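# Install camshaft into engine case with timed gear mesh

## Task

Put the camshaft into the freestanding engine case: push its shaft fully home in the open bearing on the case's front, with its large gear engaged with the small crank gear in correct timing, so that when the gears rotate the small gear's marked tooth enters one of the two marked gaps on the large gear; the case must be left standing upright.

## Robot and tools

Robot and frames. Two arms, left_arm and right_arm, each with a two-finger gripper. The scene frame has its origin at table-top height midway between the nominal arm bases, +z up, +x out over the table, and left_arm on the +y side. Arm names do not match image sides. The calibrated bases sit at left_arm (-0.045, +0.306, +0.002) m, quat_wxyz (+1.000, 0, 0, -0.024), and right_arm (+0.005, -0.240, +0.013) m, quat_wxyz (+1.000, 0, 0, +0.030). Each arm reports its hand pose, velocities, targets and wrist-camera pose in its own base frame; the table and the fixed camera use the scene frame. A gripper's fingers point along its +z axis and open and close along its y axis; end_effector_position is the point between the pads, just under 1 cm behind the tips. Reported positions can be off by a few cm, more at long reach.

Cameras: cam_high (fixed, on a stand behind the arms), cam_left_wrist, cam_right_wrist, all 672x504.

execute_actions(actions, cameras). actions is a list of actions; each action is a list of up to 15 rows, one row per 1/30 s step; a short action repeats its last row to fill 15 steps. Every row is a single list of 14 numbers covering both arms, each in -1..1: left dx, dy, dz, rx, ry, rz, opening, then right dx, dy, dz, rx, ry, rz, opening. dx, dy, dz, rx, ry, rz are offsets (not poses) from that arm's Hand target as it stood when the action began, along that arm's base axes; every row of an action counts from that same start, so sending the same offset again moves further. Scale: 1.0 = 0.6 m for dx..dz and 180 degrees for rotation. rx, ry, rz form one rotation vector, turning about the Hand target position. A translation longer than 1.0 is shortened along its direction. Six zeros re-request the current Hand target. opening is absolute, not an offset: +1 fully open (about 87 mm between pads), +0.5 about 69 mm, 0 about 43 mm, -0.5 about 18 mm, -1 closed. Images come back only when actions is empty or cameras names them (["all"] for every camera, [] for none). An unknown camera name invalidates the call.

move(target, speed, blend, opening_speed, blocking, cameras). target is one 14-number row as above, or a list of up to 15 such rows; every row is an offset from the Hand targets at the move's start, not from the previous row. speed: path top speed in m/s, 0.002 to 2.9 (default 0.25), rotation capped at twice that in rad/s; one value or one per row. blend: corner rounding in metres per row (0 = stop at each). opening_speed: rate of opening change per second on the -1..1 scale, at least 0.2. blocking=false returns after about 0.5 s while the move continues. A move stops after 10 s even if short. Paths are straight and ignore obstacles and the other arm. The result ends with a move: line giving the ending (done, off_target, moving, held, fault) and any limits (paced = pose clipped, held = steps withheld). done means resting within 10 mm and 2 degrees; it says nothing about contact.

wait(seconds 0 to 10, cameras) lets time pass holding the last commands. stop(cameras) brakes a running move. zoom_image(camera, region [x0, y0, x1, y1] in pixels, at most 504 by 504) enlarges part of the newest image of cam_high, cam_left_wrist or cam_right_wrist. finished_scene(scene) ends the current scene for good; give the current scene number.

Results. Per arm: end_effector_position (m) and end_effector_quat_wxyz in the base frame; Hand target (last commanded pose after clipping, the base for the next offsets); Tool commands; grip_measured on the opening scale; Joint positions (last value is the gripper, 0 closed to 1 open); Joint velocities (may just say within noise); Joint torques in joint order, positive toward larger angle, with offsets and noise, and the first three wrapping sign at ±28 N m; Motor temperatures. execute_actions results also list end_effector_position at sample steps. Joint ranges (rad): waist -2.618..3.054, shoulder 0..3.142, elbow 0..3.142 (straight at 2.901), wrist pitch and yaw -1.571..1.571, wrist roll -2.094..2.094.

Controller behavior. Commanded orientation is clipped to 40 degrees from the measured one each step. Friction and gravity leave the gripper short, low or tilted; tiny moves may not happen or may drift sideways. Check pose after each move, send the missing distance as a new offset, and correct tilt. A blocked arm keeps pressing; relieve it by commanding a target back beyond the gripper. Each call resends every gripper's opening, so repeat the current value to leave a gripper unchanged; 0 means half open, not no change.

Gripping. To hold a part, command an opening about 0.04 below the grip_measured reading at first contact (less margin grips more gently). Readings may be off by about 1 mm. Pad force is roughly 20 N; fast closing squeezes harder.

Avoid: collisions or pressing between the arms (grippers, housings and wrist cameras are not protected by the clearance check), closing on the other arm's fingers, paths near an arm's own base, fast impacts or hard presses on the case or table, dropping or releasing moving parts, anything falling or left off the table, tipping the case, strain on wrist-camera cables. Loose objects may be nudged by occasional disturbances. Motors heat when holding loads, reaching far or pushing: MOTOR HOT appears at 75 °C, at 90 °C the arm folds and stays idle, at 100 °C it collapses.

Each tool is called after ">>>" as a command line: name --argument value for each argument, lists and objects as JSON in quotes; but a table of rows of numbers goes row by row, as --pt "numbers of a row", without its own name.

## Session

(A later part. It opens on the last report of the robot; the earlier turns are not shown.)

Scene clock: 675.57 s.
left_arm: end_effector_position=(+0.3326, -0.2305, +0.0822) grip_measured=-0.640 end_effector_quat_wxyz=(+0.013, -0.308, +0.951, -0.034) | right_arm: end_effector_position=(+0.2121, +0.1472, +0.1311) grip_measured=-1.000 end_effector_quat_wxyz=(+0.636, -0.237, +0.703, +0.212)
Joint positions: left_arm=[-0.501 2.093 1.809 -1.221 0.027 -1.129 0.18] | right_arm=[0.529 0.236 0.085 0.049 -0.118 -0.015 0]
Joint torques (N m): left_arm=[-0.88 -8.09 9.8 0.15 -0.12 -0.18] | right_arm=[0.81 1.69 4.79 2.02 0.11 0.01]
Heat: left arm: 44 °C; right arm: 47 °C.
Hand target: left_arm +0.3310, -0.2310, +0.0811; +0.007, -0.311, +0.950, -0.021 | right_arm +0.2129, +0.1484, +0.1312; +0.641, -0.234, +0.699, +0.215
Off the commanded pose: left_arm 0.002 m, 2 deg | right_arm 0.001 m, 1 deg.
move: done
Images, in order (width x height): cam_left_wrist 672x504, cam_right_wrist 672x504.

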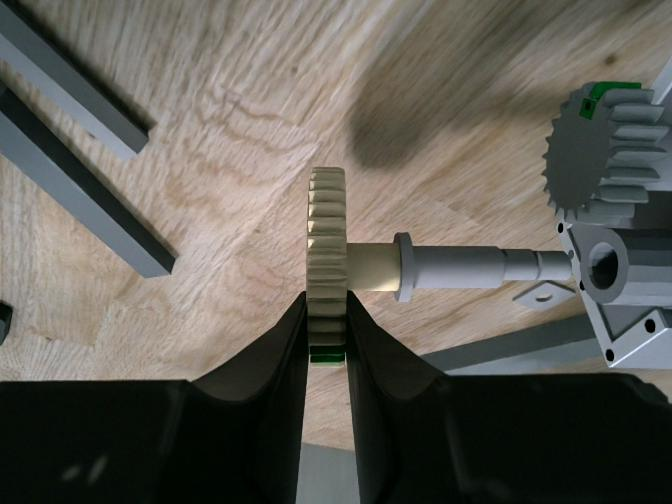

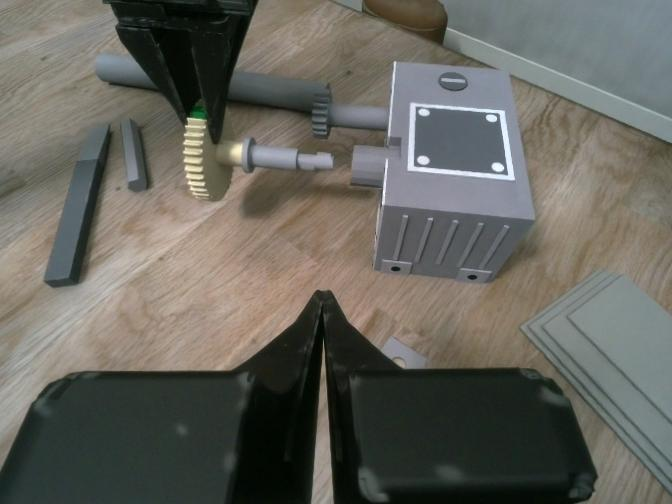

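>>> move --pt "0.0165 -0.025 -0.001 0.0 0.0 0.0 -0.8 0 0 0 0 0 0 -1" --speed 0.05 --cameras '["cam_right_wrist","cam_left_wrist"]'

>>> zoom_image --camera "cam_right_wrist" --region '[240, 100, 400, 220]'

>>> zoom_image --camera "cam_left_wrist" --region '[400, 150, 672, 400]'

Scene clock: 684.40 s.
left_arm: end_effector_position=(+0.3424, -0.2464, +0.0821) grip_measured=-0.640 end_effector_quat_wxyz=(+0.013, -0.308, +0.951, -0.034) | right_arm: end_effector_position=(+0.2121, +0.1472, +0.1311) grip_measured=-1.000 end_effector_quat_wxyz=(+0.636, -0.237, +0.703, +0.212)
Joint positions: left_arm=[-0.523 2.165 1.92 -1.258 0.026 -1.149 0.18] | right_arm=[0.529 0.236 0.085 0.049 -0.118 -0.015 0]
Joint torques (N m): left_arm=[-0.68 -8.58 9.77 0.15 -0.12 -0.18] | right_arm=[0.84 1.69 4.81 2.01 0.11 0.01]
Heat: left arm: 45 °C; right arm: 47 °C.
Hand target: left_arm +0.3409, -0.2460, +0.0806; +0.007, -0.311, +0.950, -0.021 | right_arm +0.2129, +0.1484, +0.1312; +0.641, -0.234, +0.699, +0.215
Off the commanded pose: left_arm 0.002 m, 2 deg | right_arm 0.001 m, 1 deg.
move: done
Images, in order (width x height): cam_left_wrist 672x504, cam_right_wrist 672x504.

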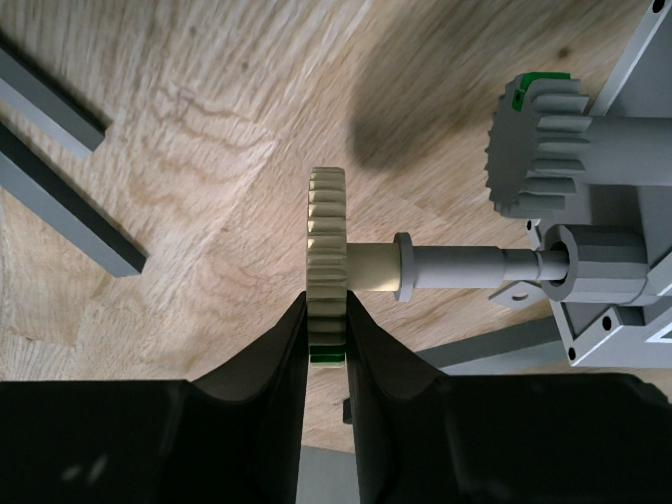

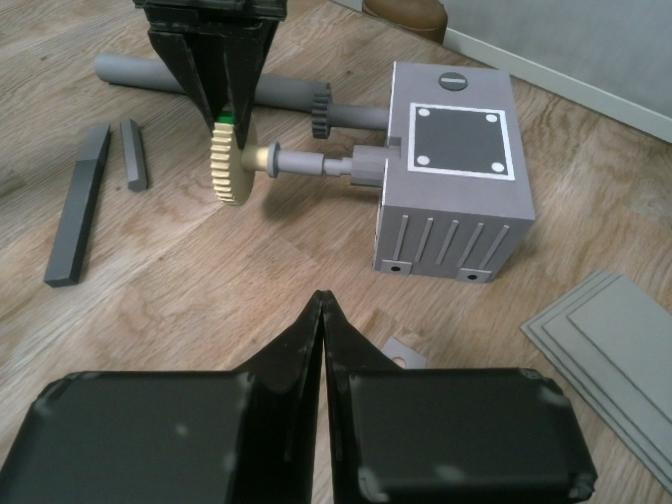

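Scaled by 3.150 from the camera's 672x504 image, which has a finer 960x720 frame.

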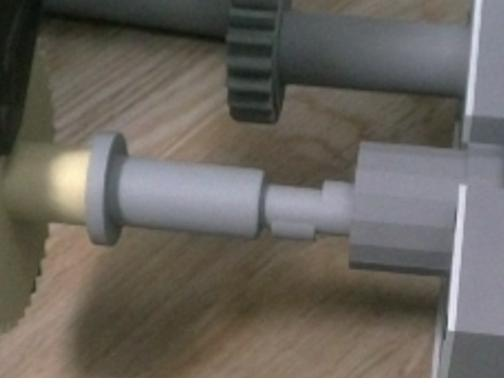

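Scaled by 1.853 from the camera's 672x504 image, which has a finer 960x720 frame.

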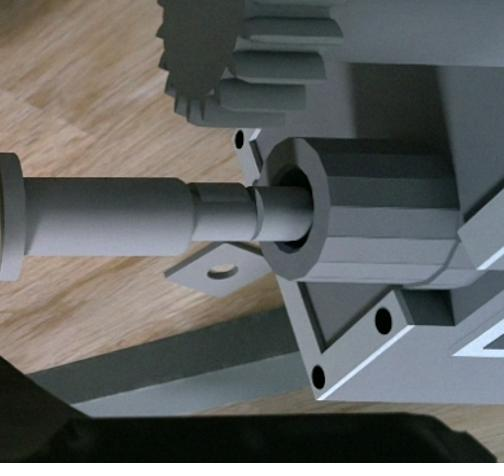

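>>> zoom_image --camera "cam_left_wrist" --region '[480, 100, 672, 320]'

>>> zoom_image --camera "cam_right_wrist" --region '[260, 130, 400, 220]'

Scaled by 2.291 from the camera's 672x504 image, which has a finer 960x720 frame.

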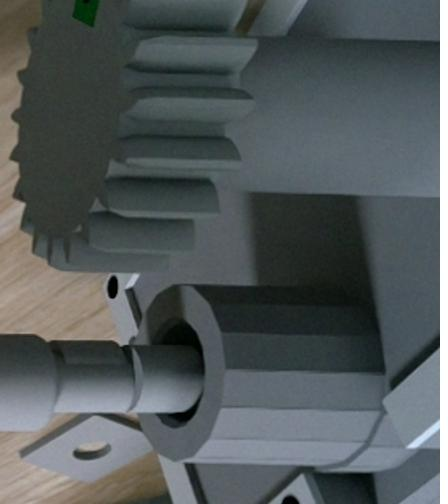

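Scaled by 3.600 from the camera's 672x504 image, which has a finer 960x720 frame.

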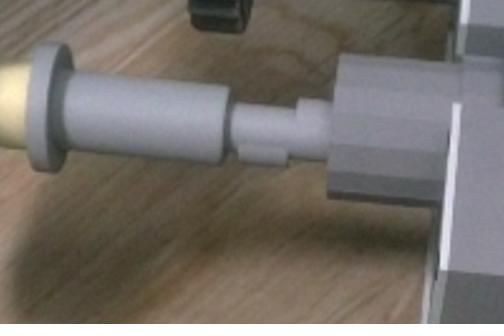

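>>> move --pt "0.0058 0.0042 0.0 -0.0027 -0.002 -0.0115 -0.8 0 0 0 0 0 0 -1" --speed 0.04 --cameras '["cam_right_wrist","cam_left_wrist"]'

>>> zoom_image --camera "cam_left_wrist" --region '[480, 100, 672, 320]'

>>> zoom_image --camera "cam_right_wrist" --region '[260, 130, 400, 220]'

Scene clock: 712.73 s.
left_arm: end_effector_position=(+0.3431, -0.2462, +0.0820) grip_measured=-0.640 end_effector_quat_wxyz=(+0.014, -0.295, +0.955, -0.034) | right_arm: end_effector_position=(+0.2121, +0.1472, +0.1311) grip_measured=-1.000 end_effector_quat_wxyz=(+0.636, -0.237, +0.703, +0.212)
Joint positions: left_arm=[-0.523 2.169 1.927 -1.259 0.026 -1.123 0.18] | right_arm=[0.529 0.236 0.085 0.049 -0.118 -0.015 0]
Joint torques (N m): left_arm=[0.34 -8.55 9.78 0.22 -0.04 0.01] | right_arm=[0.81 1.69 4.81 2.02 0.11 0.01]
Heat: left arm: 44 °C; right arm: 48 °C.
Hand target: left_arm +0.3444, -0.2435, +0.0806; +0.008, -0.294, +0.955, -0.026 | right_arm +0.2129, +0.1483, +0.1311; +0.641, -0.234, +0.699, +0.215
Off the commanded pose: left_arm 0.003 m, 1 deg | right_arm 0.001 m, 1 deg.
move: done
Images, in order (width x height): cam_left_wrist 672x504, cam_right_wrist 672x504.

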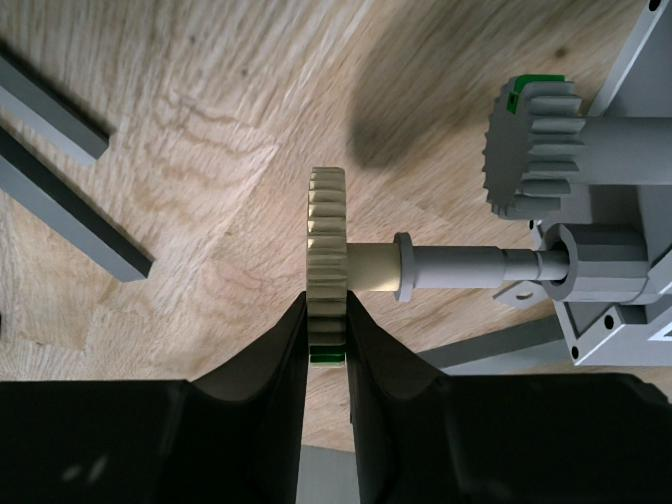

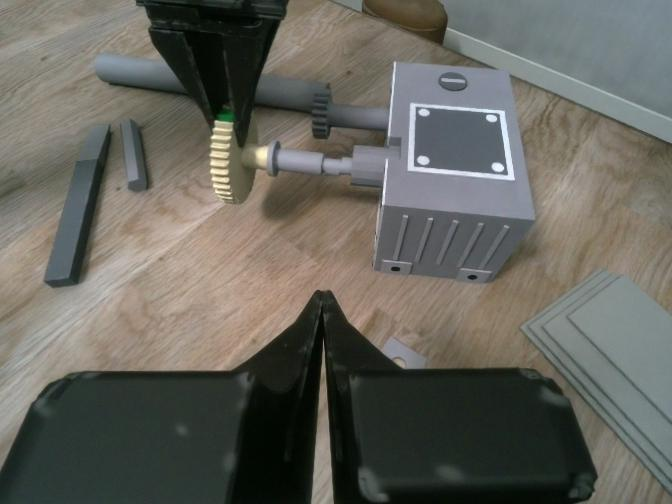

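Scaled by 2.291 from the camera's 672x504 image, which has a finer 960x720 frame.

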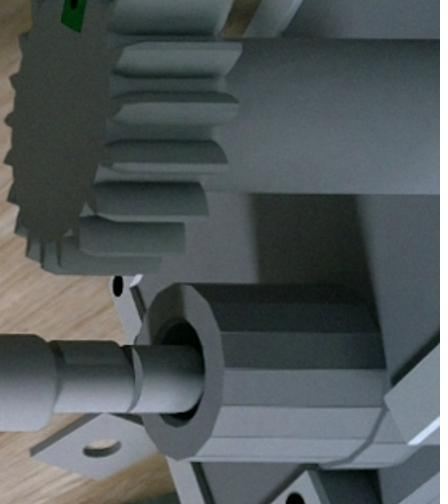

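Scaled by 3.600 from the camera's 672x504 image, which has a finer 960x720 frame.

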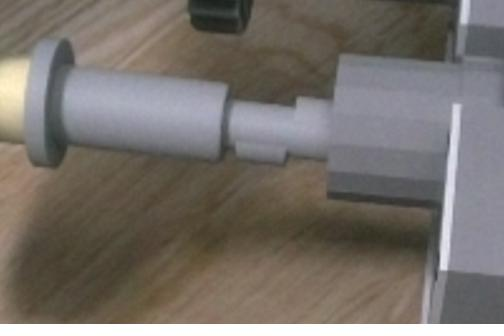

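>>> move --pt "0.0122 -0.0158 0.0 0.0 0.0 0.0 -0.8 0 0 0 0 0 0 -1" --speed 0.04 --cameras '["cam_right_wrist","cam_left_wrist"]'

>>> zoom_image --camera "cam_left_wrist" --region '[420, 180, 612, 350]'

>>> zoom_image --camera "cam_right_wrist" --region '[260, 130, 400, 220]'

Scene clock: 721.53 s.
left_arm: end_effector_position=(+0.3539, -0.2528, +0.0823) grip_measured=-0.640 end_effector_quat_wxyz=(+0.016, -0.294, +0.955, -0.037) | right_arm: end_effector_position=(+0.2121, +0.1472, +0.1311) grip_measured=-1.000 end_effector_quat_wxyz=(+0.636, -0.237, +0.703, +0.212)
Joint positions: left_arm=[-0.523 2.222 2.013 -1.286 0.026 -1.123 0.18] | right_arm=[0.529 0.236 0.085 0.049 -0.118 -0.015 0]
Joint torques (N m): left_arm=[-0.62 -8.92 9.8 0.17 -0.05 -0.1] | right_arm=[0.83 1.66 4.82 2.01 0.11 0.01]
Heat: left arm: 44 °C; right arm: 48 °C.
Hand target: left_arm +0.3518, -0.2530, +0.0806; +0.008, -0.294, +0.955, -0.027 | right_arm +0.2129, +0.1483, +0.1311; +0.641, -0.234, +0.699, +0.215
Off the commanded pose: left_arm 0.003 m, 1 deg | right_arm 0.001 m, 1 deg.
move: done
Images, in order (width x height): cam_left_wrist 672x504, cam_right_wrist 672x504.

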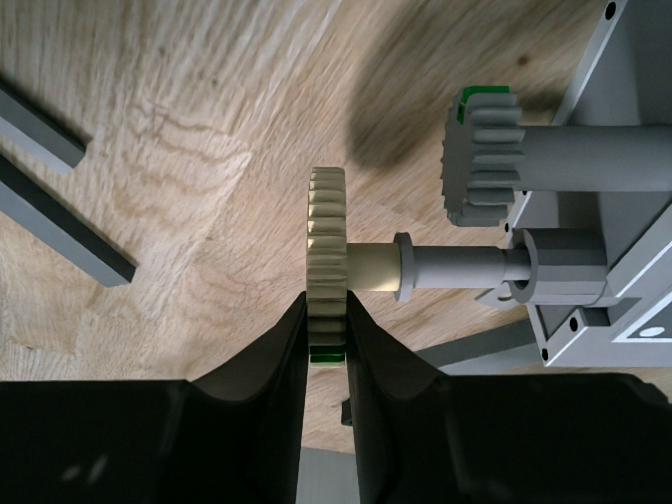

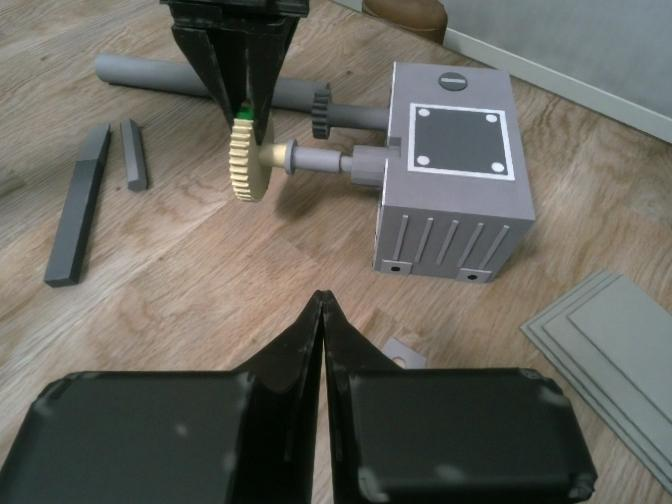

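Scaled by 2.625 from the camera's 672x504 image, which has a finer 960x720 frame.

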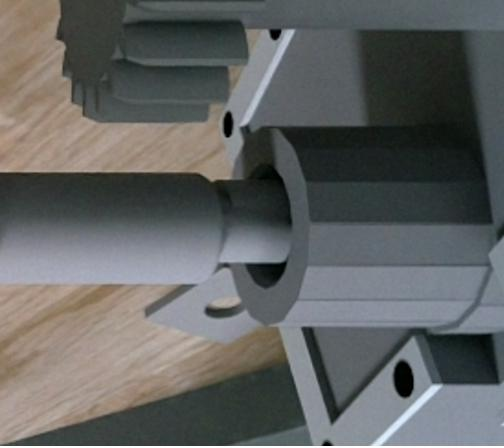

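Scaled by 3.600 from the camera's 672x504 image, which has a finer 960x720 frame.

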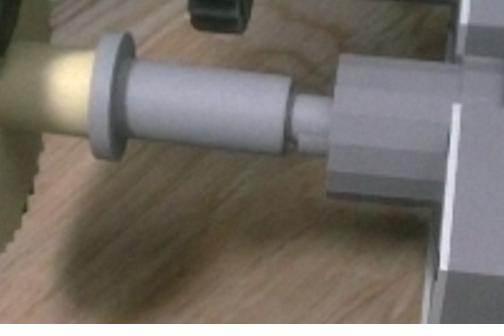

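>>> move --pt "-0.009 0.006 -0.004 0.0 0.0 0.0 -0.8 0 0 0 0 0 0 -1" --pt "0.0035 -0.0077 -0.004 0.0 0.0 0.0 -0.8 0 0 0 0 0 0 -1" --speed 0.04 --cameras '["cam_right_wrist","cam_left_wrist"]'

>>> zoom_image --camera "cam_left_wrist" --region '[420, 180, 612, 350]'

>>> zoom_image --camera "cam_right_wrist" --region '[260, 130, 400, 220]'

Scene clock: 732.33 s.
left_arm: end_effector_position=(+0.3563, -0.2573, +0.0811) grip_measured=-0.640 end_effector_quat_wxyz=(+0.016, -0.292, +0.956, -0.039) | right_arm: end_effector_position=(+0.2121, +0.1472, +0.1311) grip_measured=-1.000 end_effector_quat_wxyz=(+0.636, -0.237, +0.703, +0.212)
Joint positions: left_arm=[-0.528 2.24 2.038 -1.29 0.029 -1.123 0.18] | right_arm=[0.529 0.236 0.085 0.049 -0.118 -0.015 0]
Joint torques (N m): left_arm=[-0.79 -8.92 9.72 0.17 -0.09 -0.16] | right_arm=[0.81 1.7 4.81 2.02 0.11 0.01]
Heat: left arm: 46 °C; right arm: 48 °C.
Hand target: left_arm +0.3538, -0.2575, +0.0782; +0.008, -0.294, +0.955, -0.026 | right_arm +0.2129, +0.1483, +0.1311; +0.641, -0.234, +0.699, +0.215
Off the commanded pose: left_arm 0.004 m, 2 deg | right_arm 0.001 m, 1 deg.
move: done
Images, in order (width x height): cam_left_wrist 672x504, cam_right_wrist 672x504.

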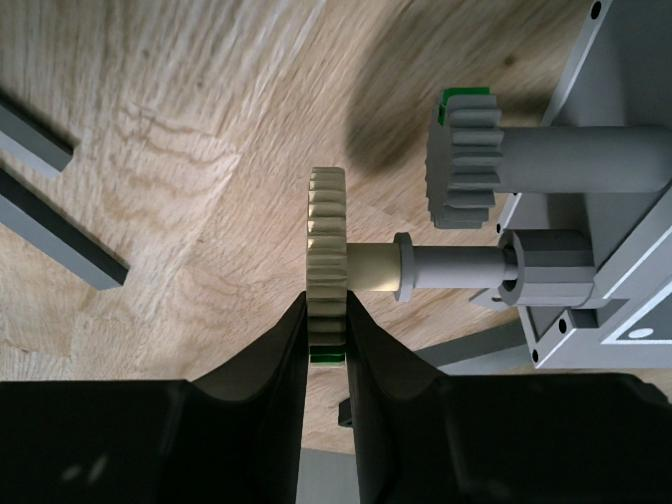

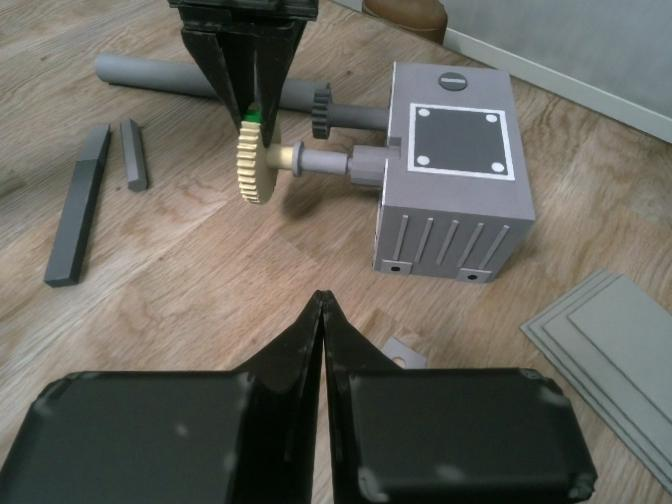

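Scaled by 2.625 from the camera's 672x504 image, which has a finer 960x720 frame.

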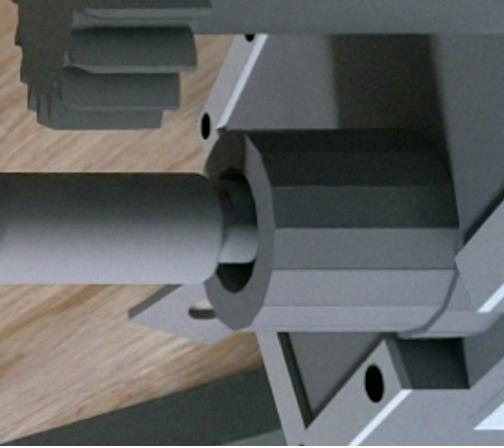

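Scaled by 3.600 from the camera's 672x504 image, which has a finer 960x720 frame.

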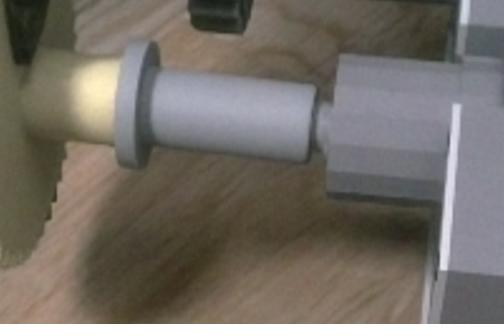

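>>> move --pt "0 0 0 0 0 0 -0.8 0.145 -0.164 0.115 0.05 0.23 -0.2 -1" --pt "0 0 0 0 0 0 -0.8 0.322 -0.115 0.115 0.1133 0.5128 -0.4354 -1" --speed 0.25 --blend 0.03 --cameras '["all"]'

Scene clock: 765.83 s.
left_arm: end_effector_position=(+0.3562, -0.2573, +0.0811) grip_measured=-0.640 end_effector_quat_wxyz=(+0.016, -0.292, +0.956, -0.039) | right_arm: end_effector_position=(+0.4033, +0.0804, +0.1956) grip_measured=-1.000 end_effector_quat_wxyz=(+0.069, +0.514, +0.853, +0.060)
Joint positions: left_arm=[-0.528 2.24 2.038 -1.29 0.029 -1.123 0.18] | right_arm=[0.097 2.073 2.234 -1.548 -0.014 1.182 0]
Joint torques (N m): left_arm=[-0.8 -8.91 9.72 0.18 -0.09 -0.15] | right_arm=[-0.42 -8.68 6.56 0.42 0.02 -0.01]
Heat: left arm: 48 °C; right arm: 47 °C.
Hand target: left_arm +0.3539, -0.2575, +0.0782; +0.008, -0.294, +0.955, -0.026 | right_arm +0.4060, +0.0792, +0.2001; -0.001, +0.515, +0.857, +0.000
Off the commanded pose: left_arm 0.004 m, 2 deg | right_arm 0.005 m, 11 deg.
joint sent to its limit (right arm) — joint 4 (wrist pitch), lower limit. The joint targets are off in orientation, not in position.
move: off_target (right_arm)

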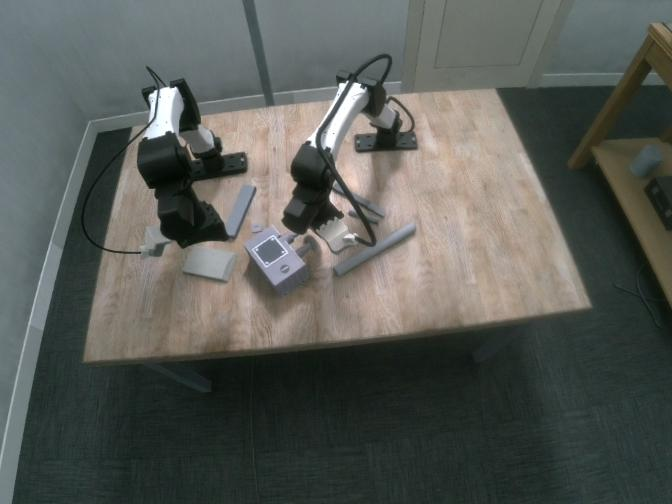

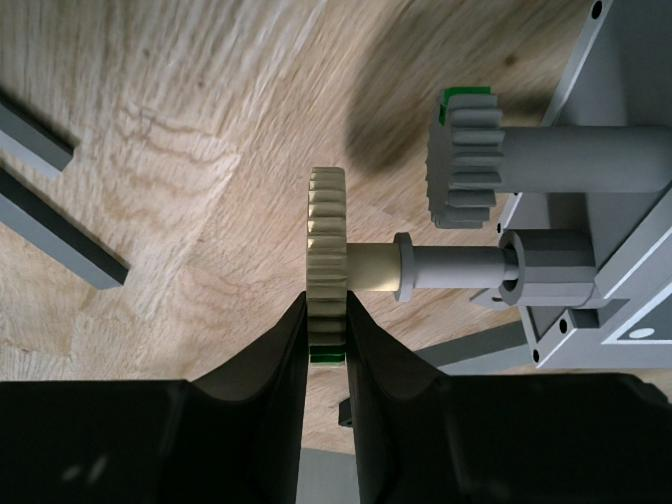

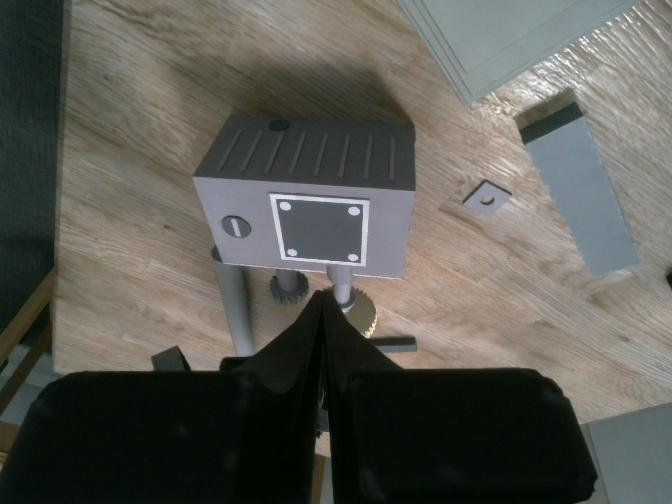

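>>> move --pt "0 0 0 0 0 0 -0.8 -0.0035 -0.022 -0.13 0 0 0 -1" --pt "0 0 0 0 0 0 -0.8 -0.0035 -0.022 -0.25 0 0 0 -1" --speed 0.15 --cameras '["cam_right_wrist"]'

Scene clock: 775.77 s.
left_arm: end_effector_position=(+0.3562, -0.2573, +0.0811) grip_measured=-0.640 end_effector_quat_wxyz=(+0.016, -0.292, +0.956, -0.039) | right_arm: end_effector_position=(+0.4026, +0.0705, +0.0502) grip_measured=-1.000 end_effector_quat_wxyz=(-0.009, +0.515, +0.857, +0.000)
Joint positions: left_arm=[-0.528 2.24 2.038 -1.29 0.029 -1.123 0.18] | right_arm=[0.075 2.204 1.856 -1.236 -0.011 1.157 0]
Joint torques (N m): left_arm=[-0.8 -8.9 9.72 0.18 -0.09 -0.15] | right_arm=[-0.39 -11.4 3.62 0.32 0.21 -0.09]
Heat: left arm: 49 °C; right arm: 45 °C.
Hand target: left_arm +0.3539, -0.2575, +0.0782; +0.008, -0.294, +0.955, -0.026 | right_arm +0.4040, +0.0660, +0.0501; -0.001, +0.515, +0.857, +0.000
Off the commanded pose: left_arm 0.004 m, 2 deg | right_arm 0.005 m, 1 deg.
move: done
Images, in order (width x height): cam_right_wrist 672x504.

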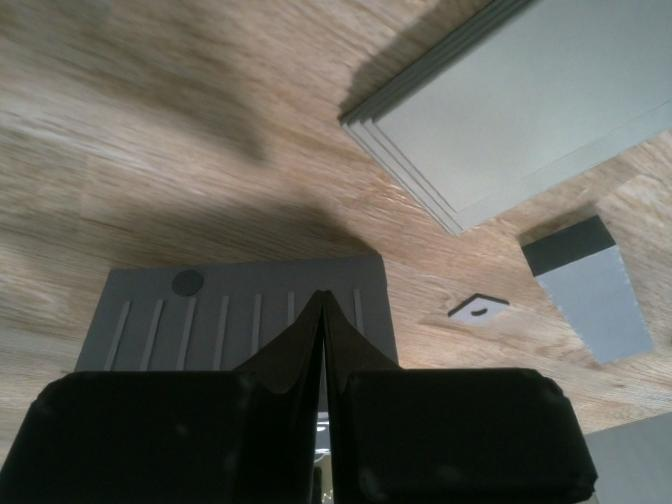

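>>> move --pt "0 0 0 0 0 0 -0.8 -0.012 0.022 0 0 0 0 -1" --speed 0.06 --cameras '["cam_right_wrist","cam_left_wrist"]'

Scene clock: 784.50 s.
left_arm: end_effector_position=(+0.3562, -0.2573, +0.0811) grip_measured=-0.640 end_effector_quat_wxyz=(+0.016, -0.292, +0.956, -0.039) | right_arm: end_effector_position=(+0.3934, +0.0787, +0.0400) grip_measured=-1.000 end_effector_quat_wxyz=(-0.020, +0.514, +0.858, -0.008)
Joint positions: left_arm=[-0.528 2.24 2.038 -1.29 0.029 -1.123 0.18] | right_arm=[0.097 2.204 1.812 -1.221 -0.011 1.176 0]
Joint torques (N m): left_arm=[-0.79 -8.9 9.7 0.18 -0.09 -0.16] | right_arm=[0.65 -13.75 3.67 0.27 0.2 0.03]
Heat: left arm: 49 °C; right arm: 43 °C.
Hand target: left_arm +0.3539, -0.2575, +0.0782; +0.008, -0.294, +0.955, -0.026 | right_arm +0.3967, +0.0793, +0.0500; -0.001, +0.515, +0.857, +0.000
Off the commanded pose: left_arm 0.004 m, 2 deg | right_arm 0.011 m, 2 deg.
move: off_target (right_arm)
Images, in order (width x height): cam_left_wrist 672x504, cam_right_wrist 672x504.

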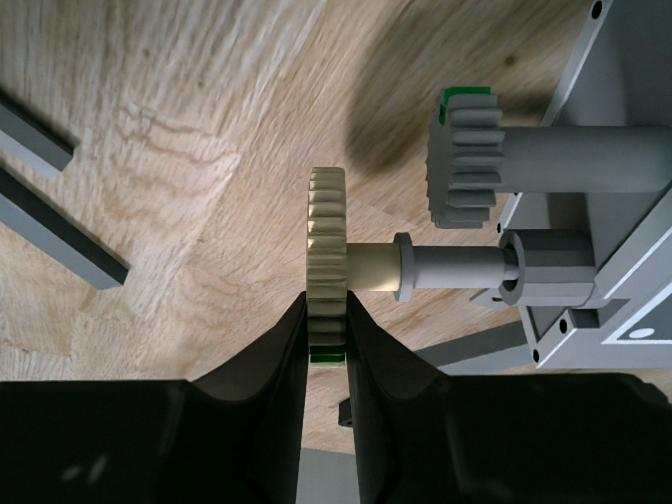

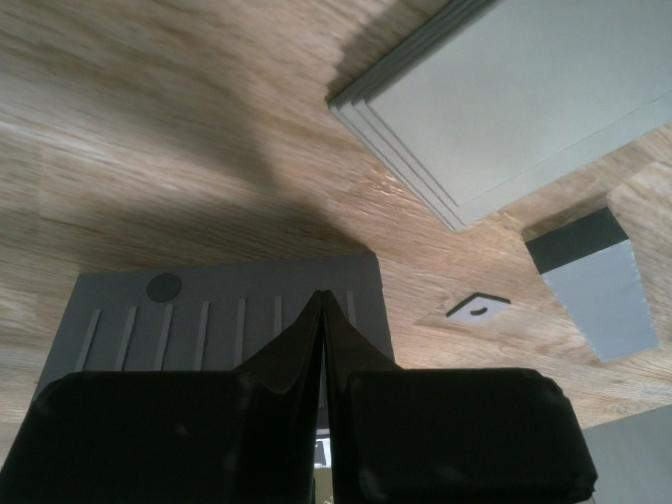

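>>> move --pt "0 0 0 0 0 0 -0.8 0.016 0.008 0.01 0 0 0 -1" --pt "0 0 0 0 0 0 -0.8 0.011 0.018 0.01 0 0 0 -1" --speed 0.05 --cameras '["cam_right_wrist","cam_left_wrist"]'

Scene clock: 791.83 s.
left_arm: end_effector_position=(+0.3562, -0.2573, +0.0811) grip_measured=-0.640 end_effector_quat_wxyz=(+0.016, -0.292, +0.956, -0.039) | right_arm: end_effector_position=(+0.4024, +0.0899, +0.0516) grip_measured=-1.000 end_effector_quat_wxyz=(-0.006, +0.514, +0.858, +0.002)
Joint positions: left_arm=[-0.528 2.24 2.038 -1.29 0.029 -1.123 0.18] | right_arm=[0.121 2.204 1.862 -1.235 -0.011 1.2 0]
Joint torques (N m): left_arm=[-0.79 -8.9 9.72 0.18 -0.09 -0.15] | right_arm=[0.59 -11.03 5.46 0.1 0.2 -0.01]
Motor temperatures (°C): left_arm=[23 49 41 25 26 25 28] | right_arm=[25 32 38 43 27 26 27]
Heat: left arm: 49 °C; right arm: 43 °C.
Hand target: left_arm +0.3539, -0.2575, +0.0782; +0.008, -0.294, +0.955, -0.026 | right_arm +0.4034, +0.0901, +0.0561; +0.000, +0.515, +0.857, +0.000
Off the commanded pose: left_arm 0.004 m, 2 deg | right_arm 0.005 m, 1 deg.
move: done
Images, in order (width x height): cam_left_wrist 672x504, cam_right_wrist 672x504.

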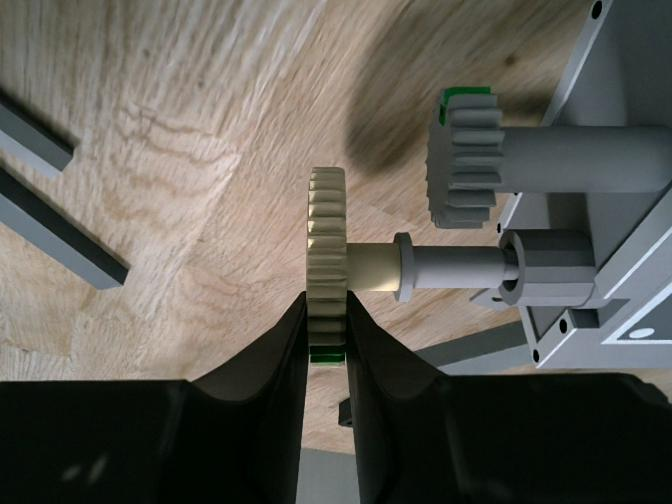

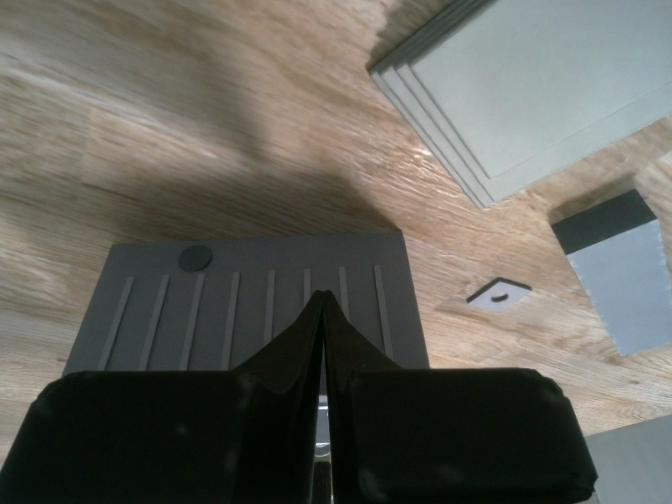

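>>> move --pt "0 0 0 0 0 0 -0.8 -0.008 0.0147 0 0 0 0 -1" --speed 0.04 --cameras '["cam_right_wrist","cam_left_wrist"]'

Scene clock: 797.87 s.
left_arm: end_effector_position=(+0.3562, -0.2573, +0.0811) grip_measured=-0.640 end_effector_quat_wxyz=(+0.016, -0.292, +0.956, -0.039) | right_arm: end_effector_position=(+0.4013, +0.0983, +0.0516) grip_measured=-1.000 end_effector_quat_wxyz=(-0.006, +0.515, +0.857, +0.002)
Joint positions: left_arm=[-0.528 2.24 2.038 -1.29 0.029 -1.123 0.18] | right_arm=[0.141 2.204 1.862 -1.235 -0.011 1.222 0]
Joint torques (N m): left_arm=[-0.79 -8.91 9.72 0.18 -0.09 -0.15] | right_arm=[0.79 -12.37 3.63 0.18 0.2 0.03]
Heat: left arm: 49 °C; right arm: 42 °C.
Hand target: left_arm +0.3539, -0.2575, +0.0782; +0.008, -0.294, +0.955, -0.026 | right_arm +0.3986, +0.0988, +0.0561; +0.000, +0.515, +0.857, +0.000
Off the commanded pose: left_arm 0.004 m, 2 deg | right_arm 0.005 m, 1 deg.
move: done
Images, in order (width x height): cam_left_wrist 672x504, cam_right_wrist 672x504.

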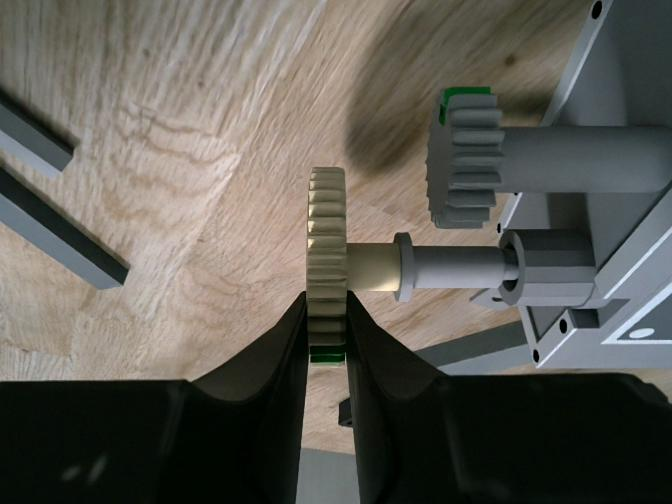

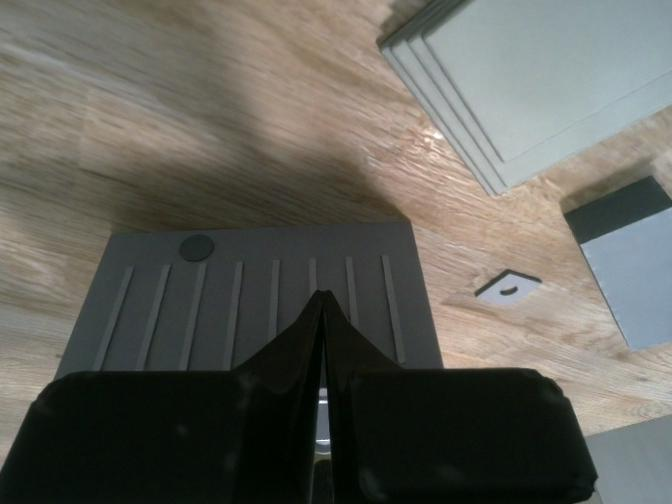

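>>> move --pt "0 0 0 0 0 0 -0.8 -0.008 0.0165 0 0 0 0 -1" --speed 0.04 --cameras '["cam_right_wrist"]'

Scene clock: 804.00 s.
left_arm: end_effector_position=(+0.3562, -0.2573, +0.0811) grip_measured=-0.640 end_effector_quat_wxyz=(+0.016, -0.292, +0.956, -0.039) | right_arm: end_effector_position=(+0.3937, +0.1069, +0.0462) grip_measured=-1.000 end_effector_quat_wxyz=(-0.013, +0.515, +0.857, -0.007)
Joint positions: left_arm=[-0.528 2.24 2.038 -1.29 0.029 -1.123 0.18] | right_arm=[0.165 2.204 1.839 -1.235 -0.007 1.246 0]
Joint torques (N m): left_arm=[-0.79 -8.92 9.72 0.18 -0.09 -0.15] | right_arm=[0.84 -13.63 3.62 0.21 0.16 0.06]
Heat: left arm: 49 °C; right arm: 41 °C.
Hand target: left_arm +0.3539, -0.2575, +0.0782; +0.008, -0.294, +0.955, -0.026 | right_arm +0.3938, +0.1088, +0.0561; -0.001, +0.515, +0.857, +0.000
Off the commanded pose: left_arm 0.004 m, 2 deg | right_arm 0.010 m, 2 deg.
move: done
Images, in order (width x height): cam_right_wrist 672x504.

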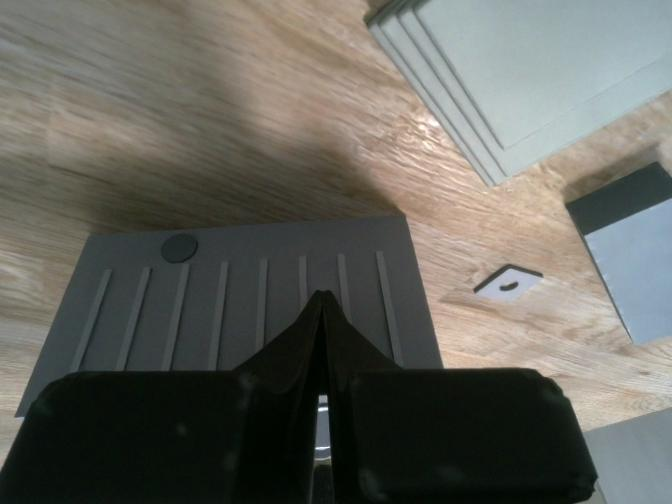

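>>> move --pt "0 0 0 0 0 0 -0.8 -0.006 0.0125 0.008 0 0 0 -1" --speed 0.03 --cameras '["cam_right_wrist","cam_left_wrist"]'

Scene clock: 808.87 s.
left_arm: end_effector_position=(+0.3562, -0.2573, +0.0811) grip_measured=-0.640 end_effector_quat_wxyz=(+0.016, -0.292, +0.956, -0.039) | right_arm: end_effector_position=(+0.3942, +0.1080, +0.0481) grip_measured=-1.000 end_effector_quat_wxyz=(-0.005, +0.518, +0.856, -0.012)
Joint positions: left_arm=[-0.528 2.24 2.038 -1.29 0.029 -1.123 0.18] | right_arm=[0.175 2.197 1.839 -1.235 0.012 1.263 0]
Joint torques (N m): left_arm=[-0.79 -8.91 9.73 0.19 -0.09 -0.15] | right_arm=[1.68 -14.02 3.67 0.11 -0.04 -0.01]
Heat: left arm: 49 °C; right arm: 41 °C.
Hand target: left_arm +0.3539, -0.2575, +0.0782; +0.008, -0.294, +0.955, -0.026 | right_arm +0.3903, +0.1163, +0.0609; +0.000, +0.515, +0.857, +0.000
Off the commanded pose: left_arm 0.004 m, 2 deg | right_arm 0.016 m, 1 deg.
move: off_target (right_arm)
Images, in order (width x height): cam_left_wrist 672x504, cam_right_wrist 672x504.

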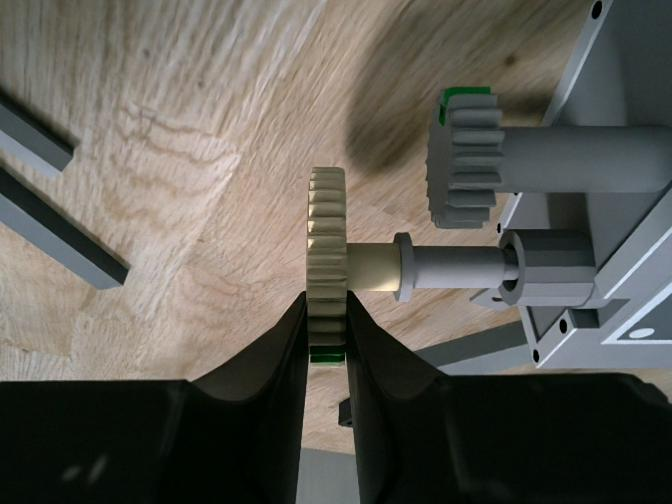

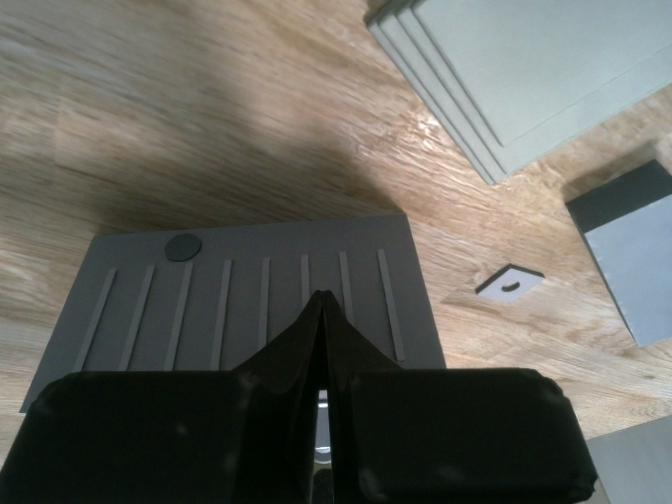

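>>> move --pt "0.0056 -0.0083 0 0 0 0 -0.8 -0.004 0.007 0 0 0 0 -1" --speed 0.03 --cameras '["cam_right_wrist","cam_left_wrist"]'

>>> zoom_image --camera "cam_left_wrist" --region '[400, 180, 592, 350]'

Scene clock: 816.07 s.
left_arm: end_effector_position=(+0.3596, -0.2623, +0.0811) grip_measured=-0.640 end_effector_quat_wxyz=(+0.016, -0.290, +0.956, -0.039) | right_arm: end_effector_position=(+0.3936, +0.1078, +0.0483) grip_measured=-1.000 end_effector_quat_wxyz=(+0.001, +0.520, +0.854, -0.016)
Joint positions: left_arm=[-0.534 2.268 2.085 -1.308 0.029 -1.125 0.18] | right_arm=[0.18 2.19 1.83 -1.231 0.025 1.274 0]
Joint torques (N m): left_arm=[-0.81 -9.1 9.68 0.2 -0.1 -0.17] | right_arm=[2.15 -13.85 3.6 0.11 -0.19 0.05]
Heat: left arm: 49 °C; right arm: 41 °C.
Hand target: left_arm +0.3572, -0.2626, +0.0782; +0.008, -0.294, +0.955, -0.027 | right_arm +0.3878, +0.1204, +0.0608; -0.001, +0.515, +0.857, +0.000
Off the commanded pose: left_arm 0.004 m, 2 deg | right_arm 0.019 m, 2 deg.
move: off_target (right_arm)
Images, in order (width x height): cam_left_wrist 672x504, cam_right_wrist 672x504.

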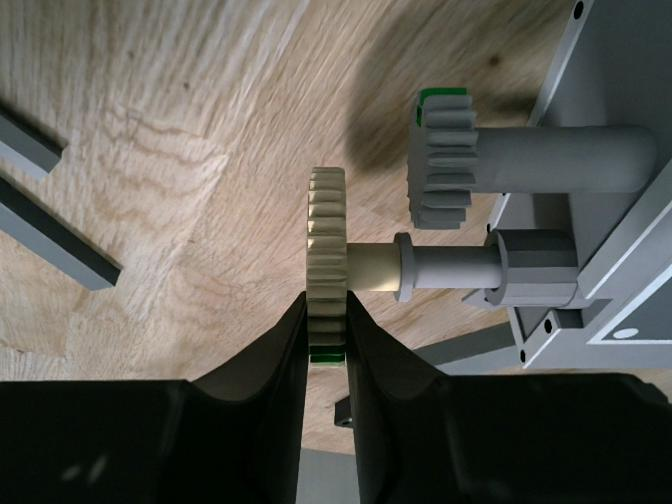

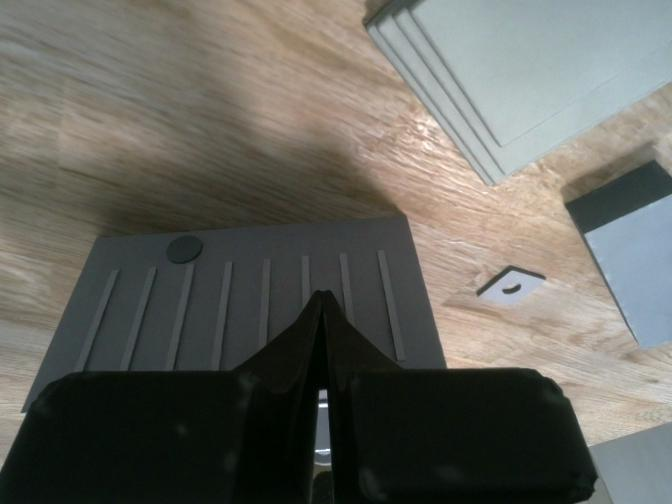

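Scaled by 2.625 from the camera's 672x504 image, which has a finer 960x720 frame.

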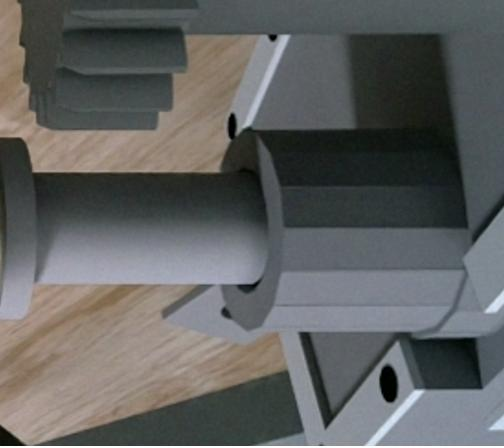

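>>> move --pt "0.0046 -0.0069 0 0 0 0 -0.8 -0.002 0.003 0 0 0 0 -1" --pt "0.0093 -0.0138 0 0 0 0 -0.8 -0.002 0.003 0 0 0 0 -1" --speed 0.03 --cameras '["cam_right_wrist","cam_left_wrist"]'

>>> zoom_image --camera "cam_left_wrist" --region '[390, 180, 582, 350]'

Scene clock: 830.13 s.
left_arm: end_effector_position=(+0.3599, -0.2669, +0.0818) grip_measured=-0.640 end_effector_quat_wxyz=(+0.007, -0.289, +0.957, -0.030) | right_arm: end_effector_position=(+0.3936, +0.1078, +0.0484) grip_measured=-1.000 end_effector_quat_wxyz=(+0.004, +0.521, +0.854, -0.017)
Joint positions: left_arm=[-0.543 2.316 2.169 -1.369 0.029 -1.131 0.18] | right_arm=[0.183 2.186 1.826 -1.227 0.031 1.279 0]
Joint torques (N m): left_arm=[-0.92 -9.13 9.78 0.4 -0.1 -0.22] | right_arm=[2.35 -13.81 3.52 0.11 -0.26 0.05]
Motor temperatures (°C): left_arm=[23 49 42 25 26 25 28] | right_arm=[25 38 37 40 27 26 27]
Heat: left arm: 49 °C; right arm: 40 °C.
Hand target: left_arm +0.3627, -0.2709, +0.0781; +0.008, -0.294, +0.955, -0.026 | right_arm +0.3865, +0.1223, +0.0609; -0.001, +0.515, +0.857, +0.000
Off the commanded pose: left_arm 0.006 m, 1 deg | right_arm 0.020 m, 2 deg.
move: off_target (right_arm)
Images, in order (width x height): cam_left_wrist 672x504, cam_right_wrist 672x504.

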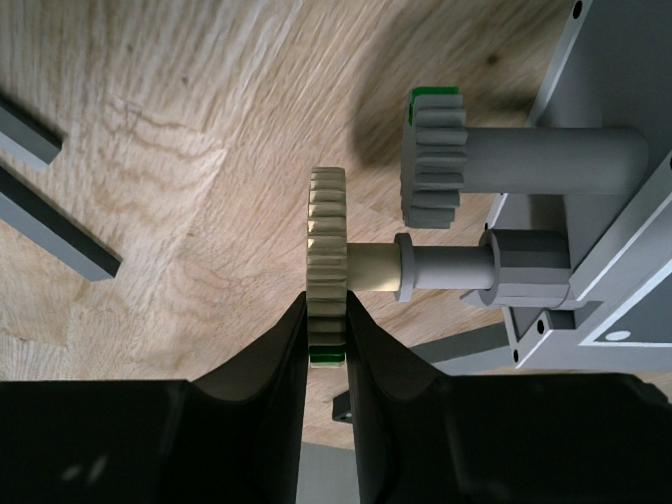

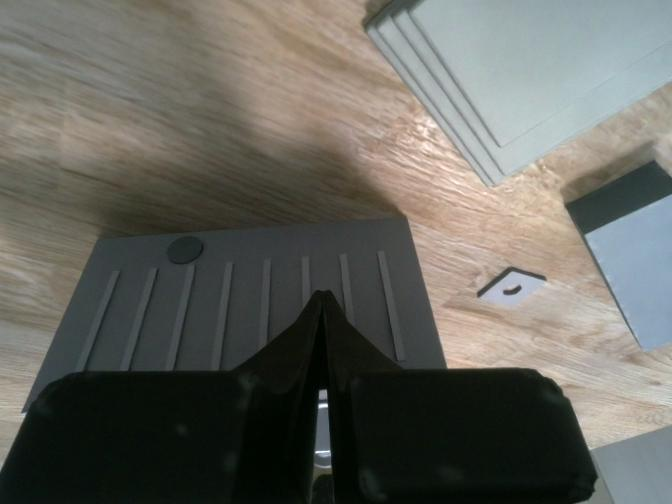

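Scaled by 2.625 from the camera's 672x504 image, which has a finer 960x720 frame.

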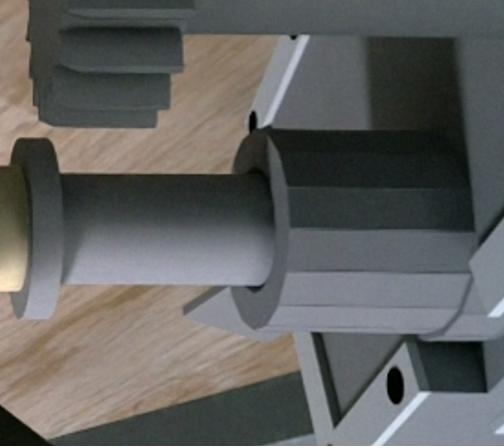

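>>> move --pt "0.0012 -0.0085 0 0.009 -0.0133 0 -0.8 0 0 0 0 0 0 -1" --pt "0.0082 -0.0092 0.003 -0.009 0.0133 0 -0.8 0 0 0 0 0 0 -1" --pt "0.0046 -0.0138 -0.003 0.009 -0.0133 0 -0.8 0 0 0 0 0 0 -1" --pt "0.0116 -0.0145 0.003 -0.009 0.0133 0 -0.8 0 0 0 0 0 0 -1" --pt "0.0066 -0.0168 -0.003 0.009 -0.0133 0 -0.8 0 0 0 0 0 0 -1" --pt "0.0112 -0.0166 0.0 0 0 0 -0.8 0 0 0 0 0 0 -1" --speed 0.05 --cameras '["cam_left_wrist"]'

>>> zoom_image --camera "cam_left_wrist" --region '[390, 180, 582, 350]'

Scene clock: 849.87 s.
left_arm: end_effector_position=(+0.3621, -0.2676, +0.0812) grip_measured=-0.629 end_effector_quat_wxyz=(+0.011, -0.290, +0.957, -0.004) | right_arm: end_effector_position=(+0.3937, +0.1075, +0.0484) grip_measured=-1.000 end_effector_quat_wxyz=(+0.005, +0.521, +0.853, -0.018)
Joint positions: left_arm=[-0.556 2.38 2.283 -1.452 -0.011 -1.145 0.185] | right_arm=[0.183 2.186 1.826 -1.227 0.034 1.279 0]
Joint velocities: left_arm=[within noise] | right_arm=[-0.046 0.007 -0.007 -0.037 -0.066 -0.051 0]
Joint torques (N m): left_arm=[-0.55 -9.24 10.03 0.68 0.34 -0.18] | right_arm=[2.39 -13.81 3.54 0.1 -0.29 0.04]
Heat: left arm: 49 °C; right arm: 39 °C.
Hand target: left_arm +0.3696, -0.2808, +0.0781; +0.008, -0.294, +0.955, -0.026 | right_arm +0.3865, +0.1223, +0.0609; -0.001, +0.515, +0.857, +0.000
Off the commanded pose: left_arm 0.015 m, 3 deg | right_arm 0.021 m, 2 deg.
move: off_target (left_arm, right_arm)
Images, in order (width x height): cam_left_wrist 672x504.

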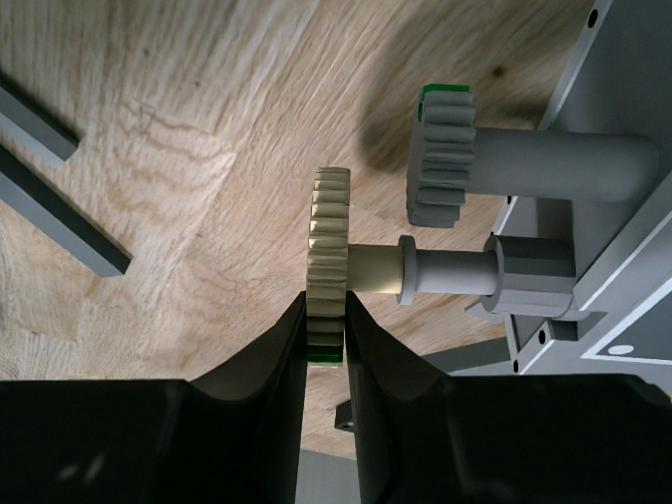

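Scaled by 2.625 from the camera's 672x504 image, which has a finer 960x720 frame.

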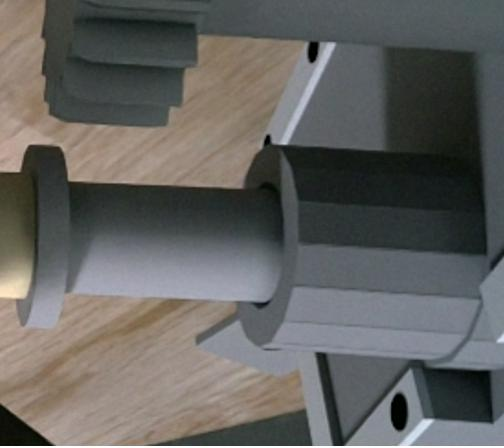

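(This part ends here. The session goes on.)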